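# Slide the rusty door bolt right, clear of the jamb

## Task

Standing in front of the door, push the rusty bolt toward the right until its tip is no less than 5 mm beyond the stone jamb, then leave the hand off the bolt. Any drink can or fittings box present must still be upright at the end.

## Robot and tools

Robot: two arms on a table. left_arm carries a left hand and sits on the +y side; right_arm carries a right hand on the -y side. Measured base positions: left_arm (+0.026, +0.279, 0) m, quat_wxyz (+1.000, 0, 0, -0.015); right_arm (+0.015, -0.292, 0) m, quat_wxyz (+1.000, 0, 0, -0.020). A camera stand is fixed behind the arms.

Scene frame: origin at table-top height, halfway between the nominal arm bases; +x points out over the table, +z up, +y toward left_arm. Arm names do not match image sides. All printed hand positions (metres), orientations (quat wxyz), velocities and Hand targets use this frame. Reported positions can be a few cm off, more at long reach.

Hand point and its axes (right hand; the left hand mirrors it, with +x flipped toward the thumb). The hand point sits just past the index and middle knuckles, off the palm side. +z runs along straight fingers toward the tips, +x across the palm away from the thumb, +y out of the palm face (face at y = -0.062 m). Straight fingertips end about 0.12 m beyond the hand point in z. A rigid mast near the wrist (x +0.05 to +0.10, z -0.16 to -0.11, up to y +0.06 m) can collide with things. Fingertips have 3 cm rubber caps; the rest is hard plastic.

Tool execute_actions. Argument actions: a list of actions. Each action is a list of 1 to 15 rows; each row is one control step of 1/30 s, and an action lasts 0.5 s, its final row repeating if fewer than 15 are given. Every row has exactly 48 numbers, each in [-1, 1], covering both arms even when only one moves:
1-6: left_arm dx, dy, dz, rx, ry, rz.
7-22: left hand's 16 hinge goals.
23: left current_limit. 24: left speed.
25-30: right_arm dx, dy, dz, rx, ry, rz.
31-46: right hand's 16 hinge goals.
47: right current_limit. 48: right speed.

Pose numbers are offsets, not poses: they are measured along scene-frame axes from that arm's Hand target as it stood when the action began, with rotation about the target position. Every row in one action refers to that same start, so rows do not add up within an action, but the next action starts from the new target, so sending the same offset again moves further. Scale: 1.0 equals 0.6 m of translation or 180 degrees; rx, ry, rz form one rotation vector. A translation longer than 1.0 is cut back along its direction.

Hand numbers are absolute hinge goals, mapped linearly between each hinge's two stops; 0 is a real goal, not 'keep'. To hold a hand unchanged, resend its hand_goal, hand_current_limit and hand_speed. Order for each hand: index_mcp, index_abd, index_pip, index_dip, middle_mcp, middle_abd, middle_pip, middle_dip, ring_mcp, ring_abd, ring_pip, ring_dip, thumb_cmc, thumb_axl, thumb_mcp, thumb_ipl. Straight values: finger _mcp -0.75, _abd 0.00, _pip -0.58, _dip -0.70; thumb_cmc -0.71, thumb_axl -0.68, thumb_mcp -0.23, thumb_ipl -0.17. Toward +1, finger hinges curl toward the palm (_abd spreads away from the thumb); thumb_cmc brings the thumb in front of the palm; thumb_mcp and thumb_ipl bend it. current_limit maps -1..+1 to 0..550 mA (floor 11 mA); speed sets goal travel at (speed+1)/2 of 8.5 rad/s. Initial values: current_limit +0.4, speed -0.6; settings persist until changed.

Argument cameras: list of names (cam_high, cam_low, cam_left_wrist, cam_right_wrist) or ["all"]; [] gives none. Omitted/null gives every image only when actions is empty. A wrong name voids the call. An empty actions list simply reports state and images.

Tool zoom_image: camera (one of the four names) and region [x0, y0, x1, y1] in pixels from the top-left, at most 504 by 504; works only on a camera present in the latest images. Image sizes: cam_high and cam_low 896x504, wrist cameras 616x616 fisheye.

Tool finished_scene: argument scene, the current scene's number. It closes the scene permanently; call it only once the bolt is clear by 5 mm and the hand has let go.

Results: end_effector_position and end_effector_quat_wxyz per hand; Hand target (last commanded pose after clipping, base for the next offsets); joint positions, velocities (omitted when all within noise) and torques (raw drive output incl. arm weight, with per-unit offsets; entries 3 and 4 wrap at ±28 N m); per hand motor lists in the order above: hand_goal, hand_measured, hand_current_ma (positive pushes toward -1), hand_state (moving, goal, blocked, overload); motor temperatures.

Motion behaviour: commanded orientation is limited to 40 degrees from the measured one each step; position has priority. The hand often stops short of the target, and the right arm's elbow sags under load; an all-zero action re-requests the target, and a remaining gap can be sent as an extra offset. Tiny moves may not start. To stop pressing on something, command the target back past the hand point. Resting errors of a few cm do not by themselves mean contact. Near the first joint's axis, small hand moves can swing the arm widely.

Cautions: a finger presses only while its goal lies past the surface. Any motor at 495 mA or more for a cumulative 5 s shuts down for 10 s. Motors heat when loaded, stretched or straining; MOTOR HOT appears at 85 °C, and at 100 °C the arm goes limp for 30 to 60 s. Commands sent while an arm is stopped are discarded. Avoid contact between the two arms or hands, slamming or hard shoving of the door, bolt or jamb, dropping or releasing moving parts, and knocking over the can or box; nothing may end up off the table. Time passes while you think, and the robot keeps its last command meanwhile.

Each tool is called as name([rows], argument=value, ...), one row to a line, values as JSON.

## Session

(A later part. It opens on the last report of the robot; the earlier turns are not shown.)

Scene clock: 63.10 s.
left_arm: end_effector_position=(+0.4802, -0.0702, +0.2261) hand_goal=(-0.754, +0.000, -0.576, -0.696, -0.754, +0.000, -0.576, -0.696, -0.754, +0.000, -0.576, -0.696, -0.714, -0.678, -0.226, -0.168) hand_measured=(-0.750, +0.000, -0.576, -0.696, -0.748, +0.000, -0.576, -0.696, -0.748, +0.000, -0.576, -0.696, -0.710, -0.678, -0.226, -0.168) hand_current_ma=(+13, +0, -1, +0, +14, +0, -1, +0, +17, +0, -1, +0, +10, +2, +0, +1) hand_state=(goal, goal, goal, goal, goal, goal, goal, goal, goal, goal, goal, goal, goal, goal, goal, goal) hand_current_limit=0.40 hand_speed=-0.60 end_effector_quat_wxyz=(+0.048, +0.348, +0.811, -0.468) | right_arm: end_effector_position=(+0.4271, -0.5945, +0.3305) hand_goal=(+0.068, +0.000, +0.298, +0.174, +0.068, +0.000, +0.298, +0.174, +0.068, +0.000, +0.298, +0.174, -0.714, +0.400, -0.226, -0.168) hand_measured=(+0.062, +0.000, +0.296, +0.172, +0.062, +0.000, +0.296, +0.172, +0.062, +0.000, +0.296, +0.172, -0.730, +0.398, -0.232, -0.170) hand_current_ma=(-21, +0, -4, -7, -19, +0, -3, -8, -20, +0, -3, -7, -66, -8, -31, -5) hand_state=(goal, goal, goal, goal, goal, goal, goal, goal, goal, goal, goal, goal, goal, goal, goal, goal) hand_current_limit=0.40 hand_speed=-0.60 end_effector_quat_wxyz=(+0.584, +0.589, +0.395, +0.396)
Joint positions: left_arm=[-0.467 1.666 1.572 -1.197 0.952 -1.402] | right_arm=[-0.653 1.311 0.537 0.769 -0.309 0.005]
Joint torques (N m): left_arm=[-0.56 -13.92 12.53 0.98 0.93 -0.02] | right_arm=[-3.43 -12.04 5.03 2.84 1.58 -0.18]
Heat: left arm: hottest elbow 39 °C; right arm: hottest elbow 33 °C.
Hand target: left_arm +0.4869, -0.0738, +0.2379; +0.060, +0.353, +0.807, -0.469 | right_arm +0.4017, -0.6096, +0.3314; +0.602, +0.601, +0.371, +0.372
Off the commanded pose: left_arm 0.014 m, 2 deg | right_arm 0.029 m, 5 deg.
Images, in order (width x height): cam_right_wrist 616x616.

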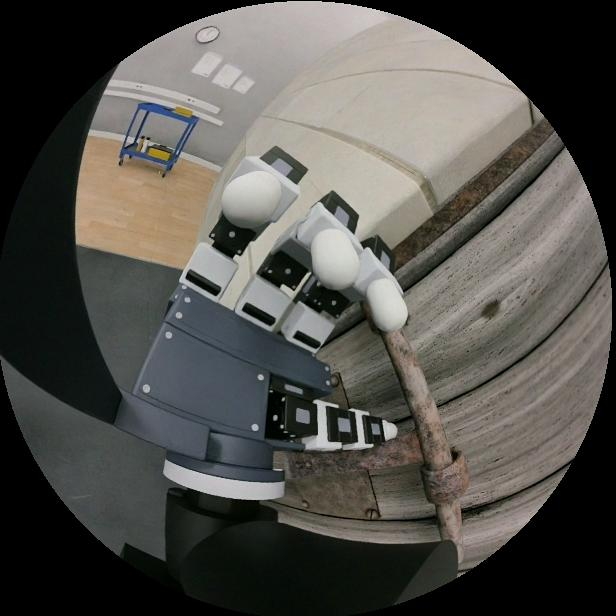

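execute_actions(actions=[])

zoom_image(camera="cam_left_wrist", region=[360, 140, 480, 240])

zoom_image(camera="cam_low", region=[350, 180, 470, 300])

Scene clock: 70.07 s.
left_arm: end_effector_position=(+0.4802, -0.0702, +0.2261) hand_goal=(-0.754, +0.000, -0.576, -0.696, -0.754, +0.000, -0.576, -0.696, -0.754, +0.000, -0.576, -0.696, -0.714, -0.678, -0.226, -0.168) hand_measured=(-0.750, +0.000, -0.576, -0.696, -0.748, +0.000, -0.576, -0.696, -0.748, +0.000, -0.576, -0.696, -0.710, -0.678, -0.226, -0.168) hand_current_ma=(+13, +0, -1, +0, +14, +0, -1, +0, +17, +0, -1, +0, +10, +2, +0, +1) hand_state=(goal, goal, goal, goal, goal, goal, goal, goal, goal, goal, goal, goal, goal, goal, goal, goal) hand_current_limit=0.40 hand_speed=-0.60 end_effector_quat_wxyz=(+0.048, +0.348, +0.811, -0.468) | right_arm: end_effector_position=(+0.4271, -0.5945, +0.3305) hand_goal=(+0.068, +0.000, +0.298, +0.174, +0.068, +0.000, +0.298, +0.174, +0.068, +0.000, +0.298, +0.174, -0.714, +0.400, -0.226, -0.168) hand_measured=(+0.062, +0.000, +0.296, +0.172, +0.062, +0.000, +0.296, +0.172, +0.062, +0.000, +0.296, +0.172, -0.730, +0.398, -0.232, -0.170) hand_current_ma=(-21, +0, -4, -7, -19, +0, -3, -8, -20, +0, -3, -7, -66, -8, -31, -5) hand_state=(goal, goal, goal, goal, goal, goal, goal, goal, goal, goal, goal, goal, goal, goal, goal, goal) hand_current_limit=0.40 hand_speed=-0.60 end_effector_quat_wxyz=(+0.584, +0.589, +0.395, +0.396)
Joint positions: left_arm=[-0.467 1.666 1.572 -1.197 0.952 -1.402] | right_arm=[-0.653 1.311 0.537 0.769 -0.309 0.005]
Joint velocities: within noise
Joint torques (N m): left_arm=[-0.62 -13.92 12.51 0.96 0.93 -0.01] | right_arm=[-3.37 -11.87 5 2.77 1.57 -0.17]
Motor temperatures (°C): left_arm=[33 29 39 29 30 30] | right_arm=[31 32 33 30 32 30]
Heat: left arm: hottest elbow 39 °C; right arm: hottest elbow 33 °C.
Hand target: left_arm +0.4869, -0.0738, +0.2379; +0.060, +0.353, +0.807, -0.469 | right_arm +0.4017, -0.6096, +0.3314; +0.602, +0.601, +0.371, +0.372
Off the commanded pose: left_arm 0.014 m, 2 deg | right_arm 0.029 m, 5 deg.

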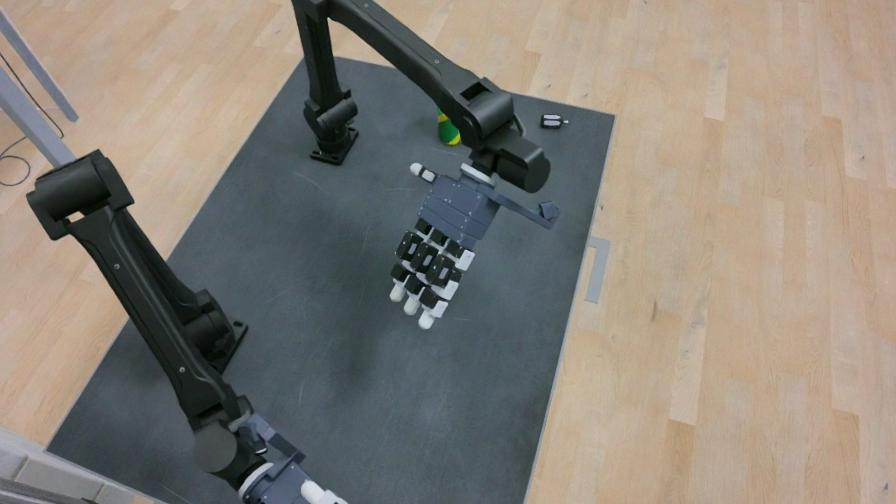

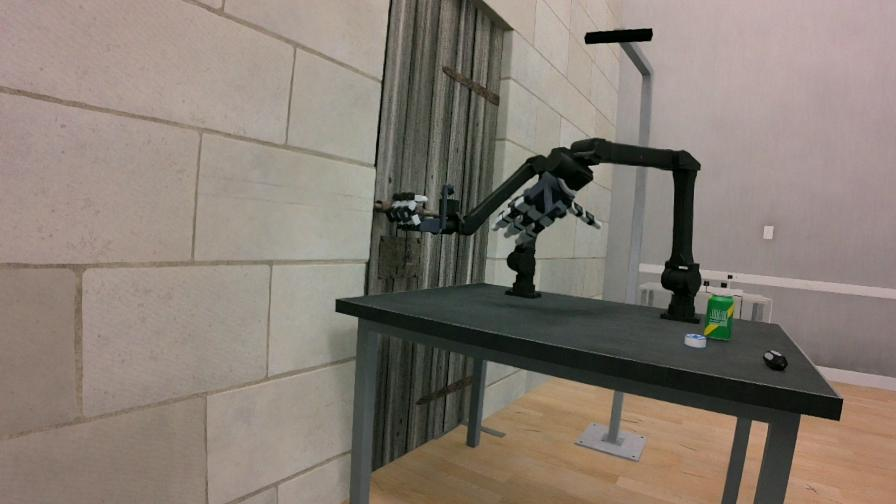

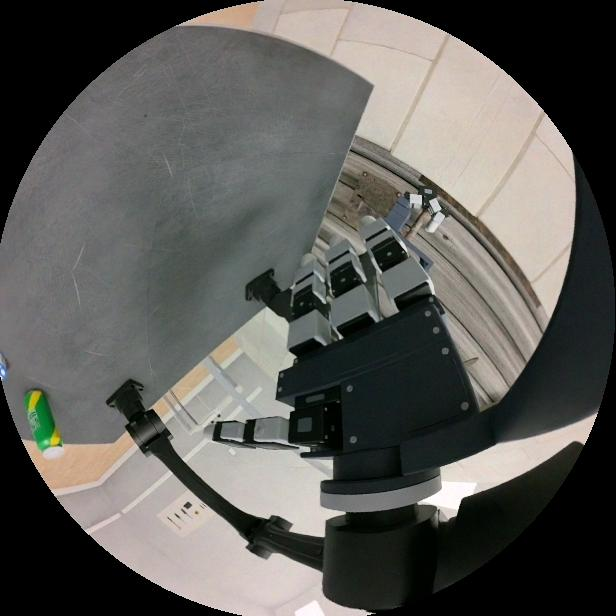

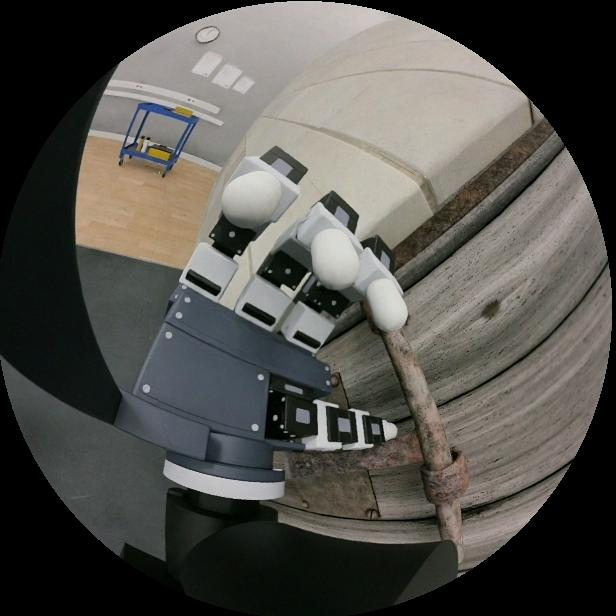

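Scaled by 4.200 from the camera's 616x616 image, which has a finer 880x880 frame.

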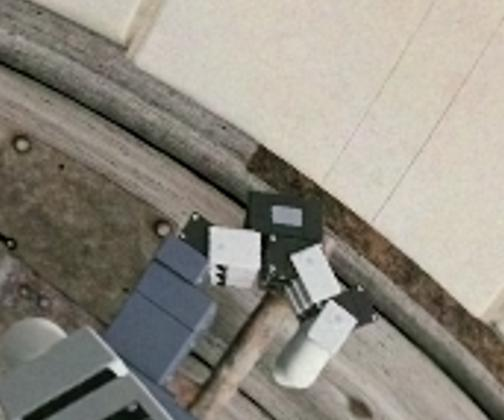

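Scaled by 4.200 from the camera's 896x504 image, which has a finer 1280x720 frame.

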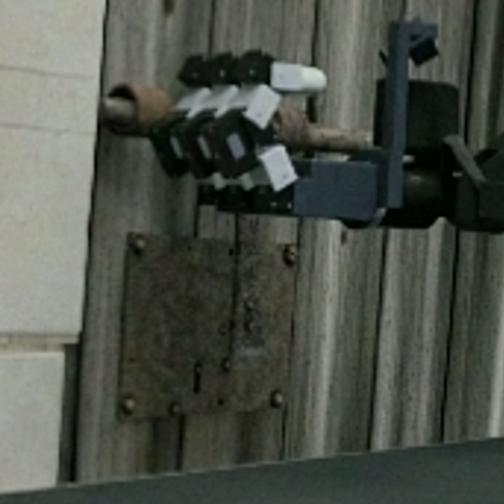

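execute_actions([
  [[0,0,0,0,0,0,-0.754,0,-0.576,-0.696,-0.754,0,-0.576,-0.696,-0.754,0,-0.576,-0.696,-0.714,-0.678,-0.226,-0.168,0.4,-0.6,-0.017,0,0,0,0,0,0.068,0,0.299,0.174,0.068,0,0.299,0.174,0.068,0,0.299,0.174,-0.714,0.4,-0.226,-0.168,0.4,-0.6]],
], cameras=["cam_right_wrist","cam_low"])

zoom_image(camera="cam_right_wrist", region=[300, 320, 500, 550])

zoom_image(camera="cam_low", region=[350, 180, 470, 300])

Scene clock: 71.23 s.
left_arm: end_effector_position=(+0.4802, -0.0702, +0.2261) hand_goal=(-0.754, +0.000, -0.576, -0.696, -0.754, +0.000, -0.576, -0.696, -0.754, +0.000, -0.576, -0.696, -0.714, -0.678, -0.226, -0.168) hand_measured=(-0.750, +0.000, -0.576, -0.696, -0.748, +0.000, -0.576, -0.696, -0.748, +0.000, -0.576, -0.696, -0.710, -0.678, -0.226, -0.168) hand_current_ma=(+13, +0, -1, +0, +14, +0, -1, +0, +17, +0, -1, +0, +10, +2, +0, +1) hand_state=(goal, goal, goal, goal, goal, goal, goal, goal, goal, goal, goal, goal, goal, goal, goal, goal) hand_current_limit=0.40 hand_speed=-0.60 end_effector_quat_wxyz=(+0.048, +0.348, +0.811, -0.468) | right_arm: end_effector_position=(+0.4244, -0.5883, +0.3314) hand_goal=(+0.068, +0.000, +0.298, +0.174, +0.068, +0.000, +0.298, +0.174, +0.068, +0.000, +0.298, +0.174, -0.714, +0.400, -0.226, -0.168) hand_measured=(+0.062, +0.000, +0.296, +0.172, +0.062, +0.000, +0.296, +0.172, +0.062, +0.000, +0.296, +0.172, -0.734, +0.398, -0.234, -0.170) hand_current_ma=(-21, +0, -4, -7, -19, +0, -3, -8, -20, +0, -3, -7, -84, -5, -42, -10) hand_state=(goal, goal, goal, goal, goal, goal, goal, goal, goal, goal, goal, goal, blocked, goal, goal, goal) hand_current_limit=0.40 hand_speed=-0.60 end_effector_quat_wxyz=(+0.580, +0.583, +0.401, +0.403)
Joint positions: left_arm=[-0.467 1.666 1.572 -1.197 0.952 -1.402] | right_arm=[-0.655 1.296 0.524 0.769 -0.335 0.005]
Joint torques (N m): left_arm=[-0.56 -13.86 12.51 0.98 0.93 -0.02] | right_arm=[-4.72 -12.28 4.63 2.63 1.86 -0.17]
Heat: left arm: hottest elbow 39 °C; right arm: hottest elbow 33 °C.
Hand target: left_arm +0.4869, -0.0738, +0.2379; +0.060, +0.353, +0.807, -0.469 | right_arm +0.3915, -0.6095, +0.3314; +0.602, +0.601, +0.371, +0.372
Off the commanded pose: left_arm 0.014 m, 2 deg | right_arm 0.039 m, 6 deg.
Images, in order (width x height): cam_low 896x504, cam_right_wrist 616x616.

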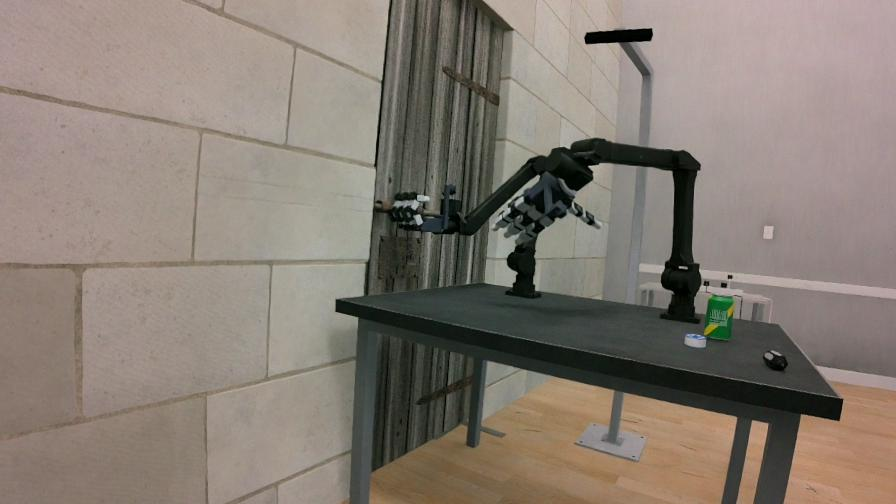

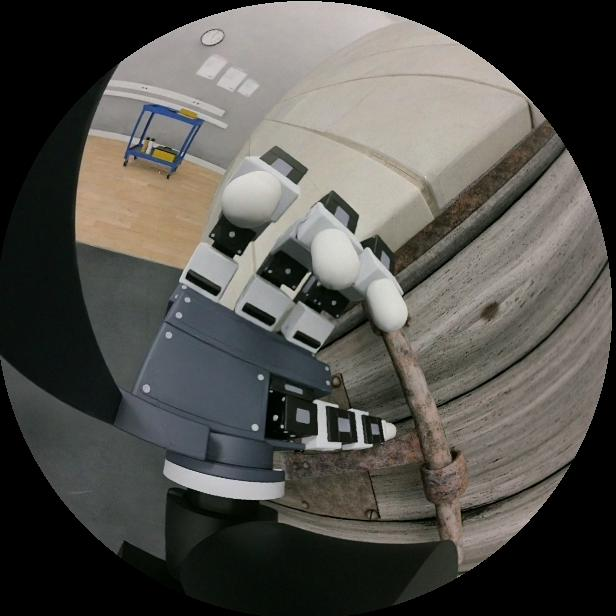

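Scaled by 2.191 from the camera's 616x616 image, which has a finer 880x880 frame.

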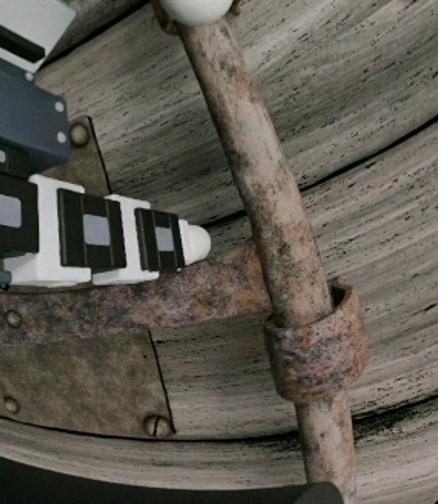

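Scaled by 4.200 from the camera's 896x504 image, which has a finer 1280x720 frame.

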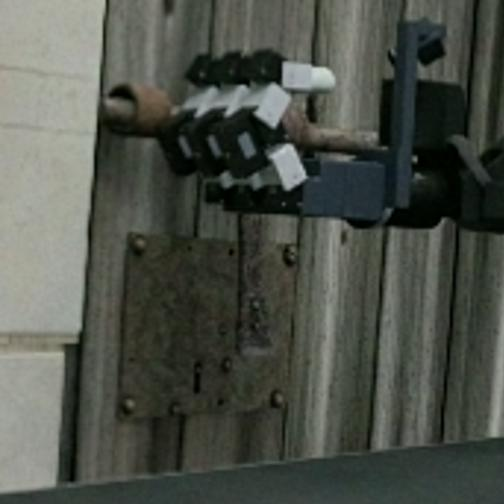

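execute_actions([
  [[0,0,0,0,0,0,-0.754,0,-0.576,-0.696,-0.754,0,-0.576,-0.696,-0.754,0,-0.576,-0.696,-0.714,-0.678,-0.226,-0.168,0.4,-0.6,0.04,0.01,0,0,0,0,0.068,0,0.299,0.174,0.068,0,0.299,0.174,0.068,0,0.299,0.174,-0.714,0.4,-0.226,-0.168,0.4,-0.6]],
  [[0,0,0,0,0,0,-0.754,0,-0.576,-0.696,-0.754,0,-0.576,-0.696,-0.754,0,-0.576,-0.696,-0.714,-0.678,-0.226,-0.168,0.4,-0.6,0.04,0.02,0,0,0,0,0.068,0,0.299,0.174,0.068,0,0.299,0.174,0.068,0,0.299,0.174,-0.714,0.4,-0.226,-0.168,0.4,-0.6]],
  [[0,0,0,0,0,0,-0.754,0,-0.576,-0.696,-0.754,0,-0.576,-0.696,-0.754,0,-0.576,-0.696,-0.714,-0.678,-0.226,-0.168,0.4,-0.6,0,0.08,0,0,0,0,0.068,0,0.299,0.174,0.068,0,0.299,0.174,0.068,0,0.299,0.174,-0.714,0.4,-0.226,-0.168,0.4,-0.6]],
  [[0,0,0,0,0,0,-0.754,0,-0.576,-0.696,-0.754,0,-0.576,-0.696,-0.754,0,-0.576,-0.696,-0.714,-0.678,-0.226,-0.168,0.4,-0.6,0,0.1,0,0,0,0,0.068,0,0.299,0.174,0.068,0,0.299,0.174,0.068,0,0.299,0.174,-0.714,0.4,-0.226,-0.168,0.4,-0.6]],
], cameras=["cam_right_wrist","cam_low","cam_left_wrist"])

zoom_image(camera="cam_right_wrist", region=[300, 260, 560, 520])

zoom_image(camera="cam_low", region=[350, 180, 470, 300])

zoom_image(camera="cam_left_wrist", region=[360, 140, 480, 240])

Scene clock: 74.00 s.
left_arm: end_effector_position=(+0.4802, -0.0702, +0.2261) hand_goal=(-0.754, +0.000, -0.576, -0.696, -0.754, +0.000, -0.576, -0.696, -0.754, +0.000, -0.576, -0.696, -0.714, -0.678, -0.226, -0.168) hand_measured=(-0.750, +0.000, -0.576, -0.696, -0.748, +0.000, -0.576, -0.696, -0.748, +0.000, -0.576, -0.696, -0.710, -0.678, -0.226, -0.168) hand_current_ma=(+13, +0, -1, +0, +14, +0, -1, +0, +17, +0, -1, +0, +10, +2, +0, +1) hand_state=(goal, goal, goal, goal, goal, goal, goal, goal, goal, goal, goal, goal, goal, goal, goal, goal) hand_current_limit=0.40 hand_speed=-0.60 end_effector_quat_wxyz=(+0.048, +0.348, +0.811, -0.468) | right_arm: end_effector_position=(+0.4395, -0.4886, +0.3352) hand_goal=(+0.068, +0.000, +0.298, +0.174, +0.068, +0.000, +0.298, +0.174, +0.068, +0.000, +0.298, +0.174, -0.714, +0.400, -0.226, -0.168) hand_measured=(+0.062, +0.000, +0.296, +0.172, +0.062, +0.000, +0.296, +0.172, +0.062, +0.000, +0.296, +0.172, -0.736, +0.398, -0.236, -0.172) hand_current_ma=(-21, +0, -4, -7, -19, +0, -3, -8, -20, +0, -3, -7, -93, -4, -48, -16) hand_state=(goal, goal, goal, goal, goal, goal, goal, goal, goal, goal, goal, goal, blocked, goal, goal, goal) hand_current_limit=0.40 hand_speed=-0.60 end_effector_quat_wxyz=(+0.607, +0.599, +0.364, +0.375)
Joint positions: left_arm=[-0.467 1.666 1.572 -1.197 0.952 -1.402] | right_arm=[-0.292 1.192 0.44 0.769 0.139 0.005]
Joint torques (N m): left_arm=[-0.62 -13.92 12.53 0.96 0.93 -0.02] | right_arm=[0.97 -8.06 6.61 1.95 0.05 -0.19]
Heat: left arm: hottest elbow 40 °C; right arm: hottest elbow 33 °C.
Hand target: left_arm +0.4869, -0.0738, +0.2379; +0.060, +0.353, +0.807, -0.469 | right_arm +0.4396, -0.4835, +0.3314; +0.602, +0.601, +0.371, +0.372
Off the commanded pose: left_arm 0.014 m, 2 deg | right_arm 0.006 m, 1 deg.
Images, in order (width x height): cam_low 896x504, cam_left_wrist 616x616, cam_right_wrist 616x616.

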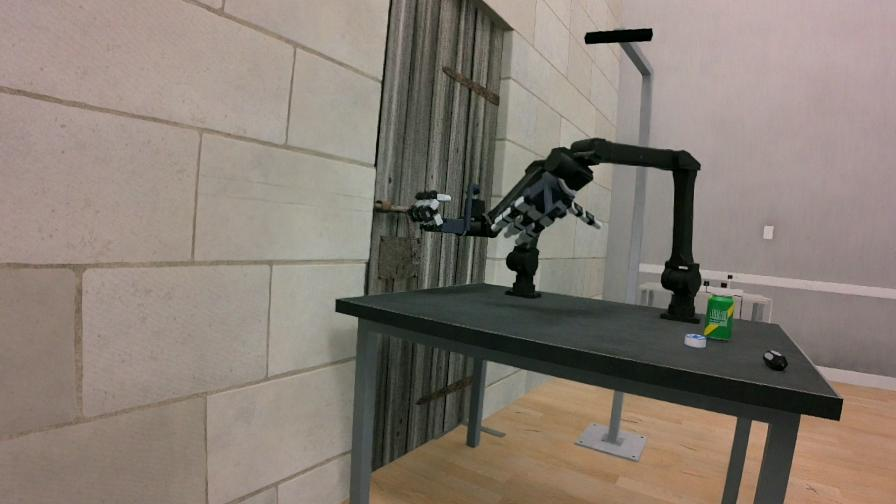

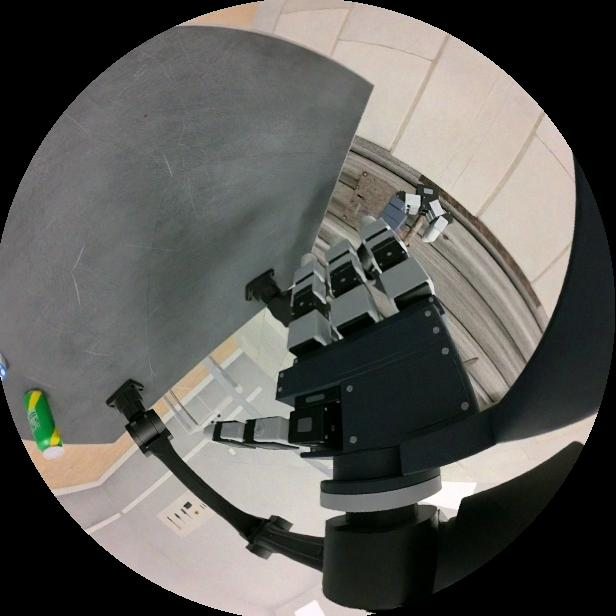

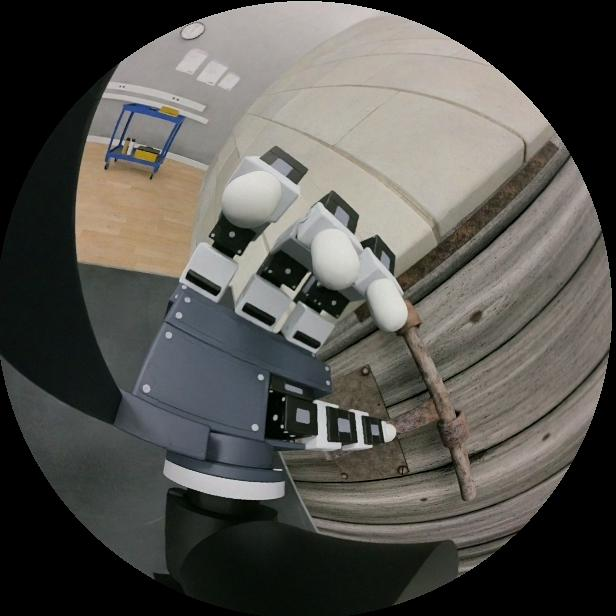

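Scaled by 1.938 from the camera's 616x616 image, which has a finer 880x880 frame.

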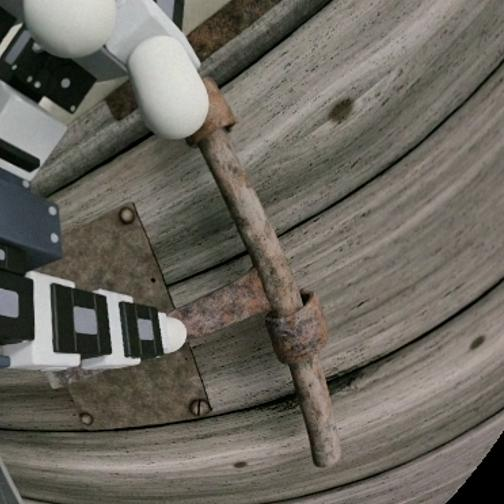

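Scaled by 4.200 from the camera's 896x504 image, which has a finer 1280x720 frame.

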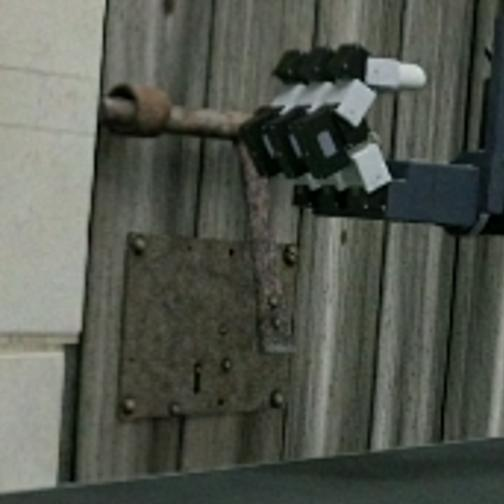

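Scaled by 4.200 from the camera's 616x616 image, which has a finer 880x880 frame.

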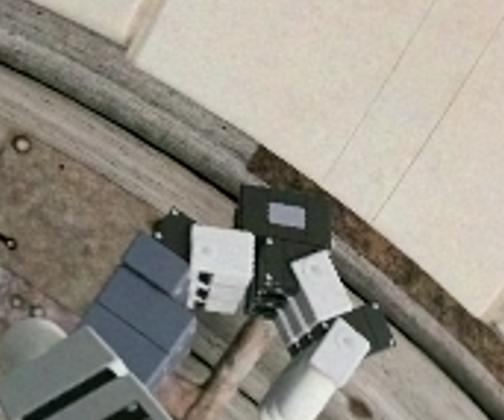

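execute_actions([
  [[0,0,0,0,0,0,-0.754,0,-0.576,-0.696,-0.754,0,-0.576,-0.696,-0.754,0,-0.576,-0.696,-0.714,-0.678,-0.226,-0.168,0.4,-0.6,-0.07,0.07,0.05,0,0,0.05,-0.4,0,-0.2,-0.3,-0.4,0,-0.2,-0.3,-0.4,0,-0.2,-0.3,-0.714,0.4,-0.226,-0.168,0.4,-0.6]],
  [[0,0,0,0,0,0,-0.754,0,-0.576,-0.696,-0.754,0,-0.576,-0.696,-0.754,0,-0.576,-0.696,-0.714,-0.678,-0.226,-0.168,0.4,-0.6,-0.08,0.05,0.06,0,0,0.05,-0.754,0,-0.576,-0.696,-0.754,0,-0.576,-0.696,-0.754,0,-0.576,-0.696,-0.714,0.4,-0.226,-0.168,0.4,-0.6]],
], cameras=["cam_right_wrist","cam_low","cam_left_wrist"])

zoom_image(camera="cam_right_wrist", region=[320, 260, 480, 420])

zoom_image(camera="cam_low", region=[350, 180, 450, 280])

zoom_image(camera="cam_left_wrist", region=[380, 140, 480, 240])

Scene clock: 75.87 s.
left_arm: end_effector_position=(+0.4802, -0.0702, +0.2261) hand_goal=(-0.754, +0.000, -0.576, -0.696, -0.754, +0.000, -0.576, -0.696, -0.754, +0.000, -0.576, -0.696, -0.714, -0.678, -0.226, -0.168) hand_measured=(-0.750, +0.000, -0.576, -0.696, -0.748, +0.000, -0.576, -0.696, -0.748, +0.000, -0.576, -0.696, -0.710, -0.678, -0.226, -0.168) hand_current_ma=(+13, +0, -1, +0, +14, +0, -1, +0, +17, +0, -1, +0, +10, +2, +0, +1) hand_state=(goal, goal, goal, goal, goal, goal, goal, goal, goal, goal, goal, goal, goal, goal, goal, goal) hand_current_limit=0.40 hand_speed=-0.60 end_effector_quat_wxyz=(+0.048, +0.348, +0.811, -0.468) | right_arm: end_effector_position=(+0.3513, -0.4077, +0.3865) hand_goal=(-0.754, +0.000, -0.576, -0.696, -0.754, +0.000, -0.576, -0.696, -0.754, +0.000, -0.576, -0.696, -0.714, +0.400, -0.226, -0.168) hand_measured=(-0.762, +0.000, -0.576, -0.694, -0.762, +0.000, -0.576, -0.694, -0.762, +0.000, -0.576, -0.694, -0.734, +0.398, -0.236, -0.172) hand_current_ma=(-34, +0, +0, +7, -30, +0, +0, +8, -32, +0, +0, +7, -81, -4, -45, -16) hand_state=(goal, goal, goal, goal, goal, goal, goal, goal, goal, goal, goal, goal, blocked, goal, goal, goal) hand_current_limit=0.40 hand_speed=-0.60 end_effector_quat_wxyz=(+0.530, +0.537, +0.464, +0.464)
Joint positions: left_arm=[-0.467 1.666 1.572 -1.197 0.952 -1.402] | right_arm=[-0.347 0.544 0.33 0.207 -0.248 0.005]
Joint torques (N m): left_arm=[-0.56 -13.92 12.53 0.96 0.93 -0.01] | right_arm=[-1.2 -1.67 10.89 2.13 -0.16 -0.15]
Heat: left arm: hottest elbow 40 °C; right arm: hottest elbow 33 °C.
Hand target: left_arm +0.4869, -0.0738, +0.2379; +0.060, +0.353, +0.807, -0.469 | right_arm +0.3495, -0.4115, +0.3976; +0.537, +0.535, +0.461, +0.462
Off the commanded pose: left_arm 0.014 m, 2 deg | right_arm 0.012 m, 1 deg.
Images, in order (width x height): cam_low 896x504, cam_left_wrist 616x616, cam_right_wrist 616x616.

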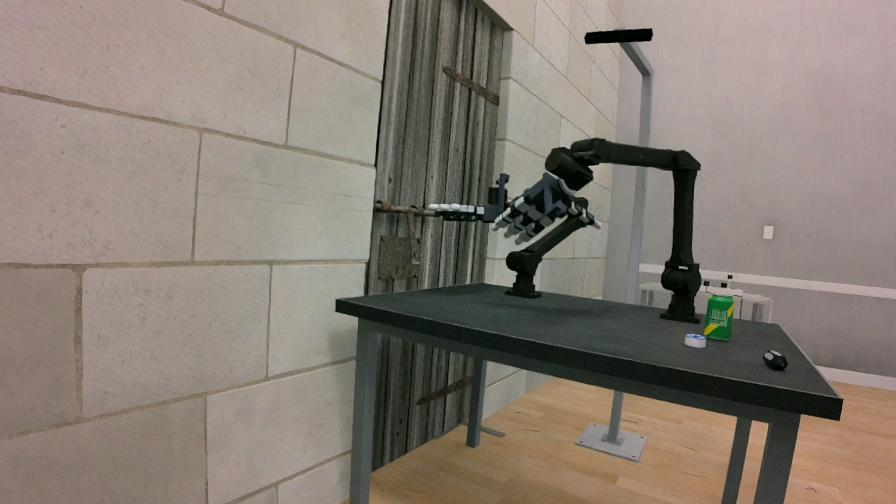

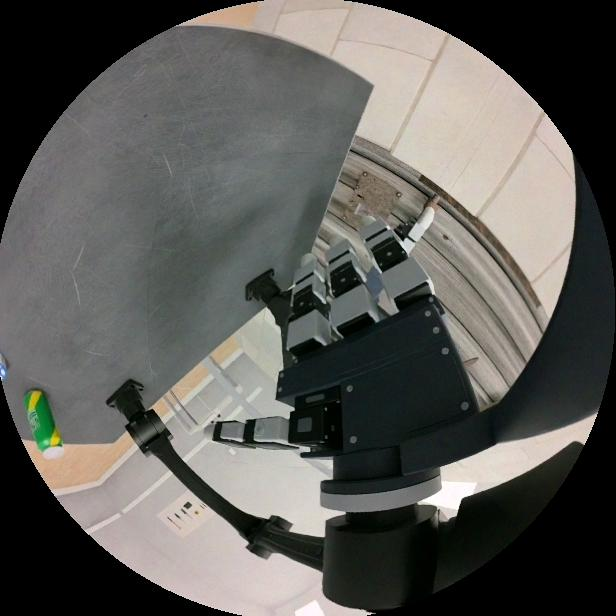

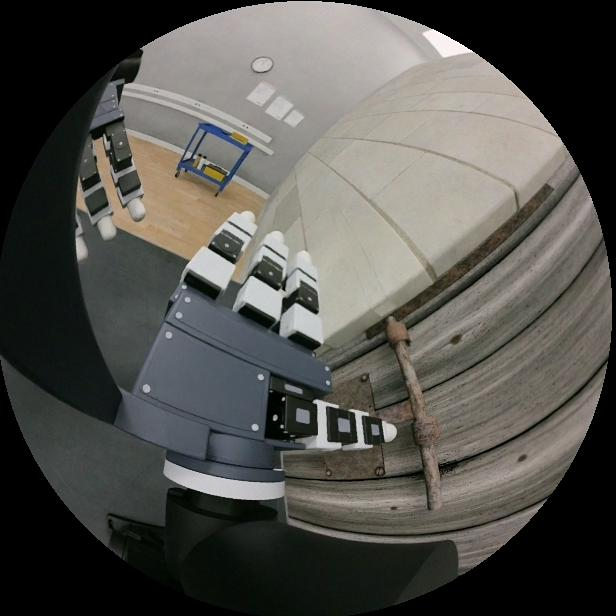

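Scaled by 3.150 from the camera's 616x616 image, which has a finer 880x880 frame.

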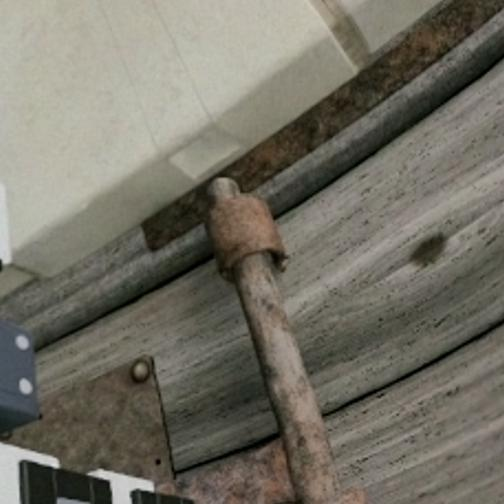

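Scaled by 5.040 from the camera's 896x504 image, which has a finer 1280x720 frame.

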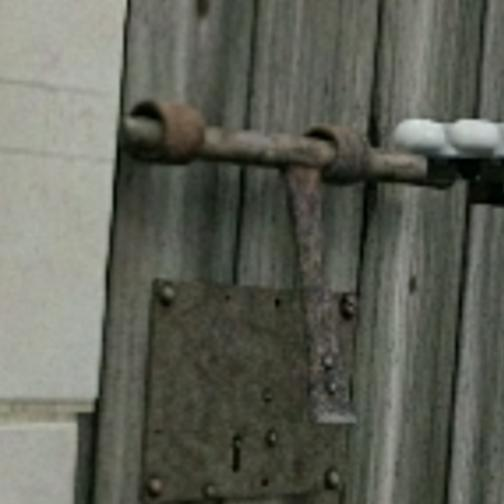

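Scaled by 5.040 from the camera's 616x616 image, which has a finer 880x880 frame.

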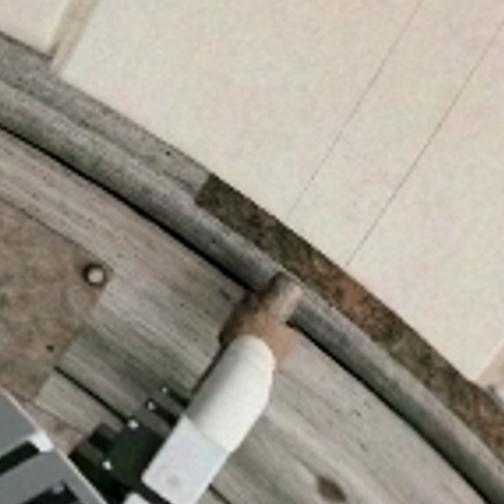

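finished_scene(scene=1)

The scene is finished: the task was done.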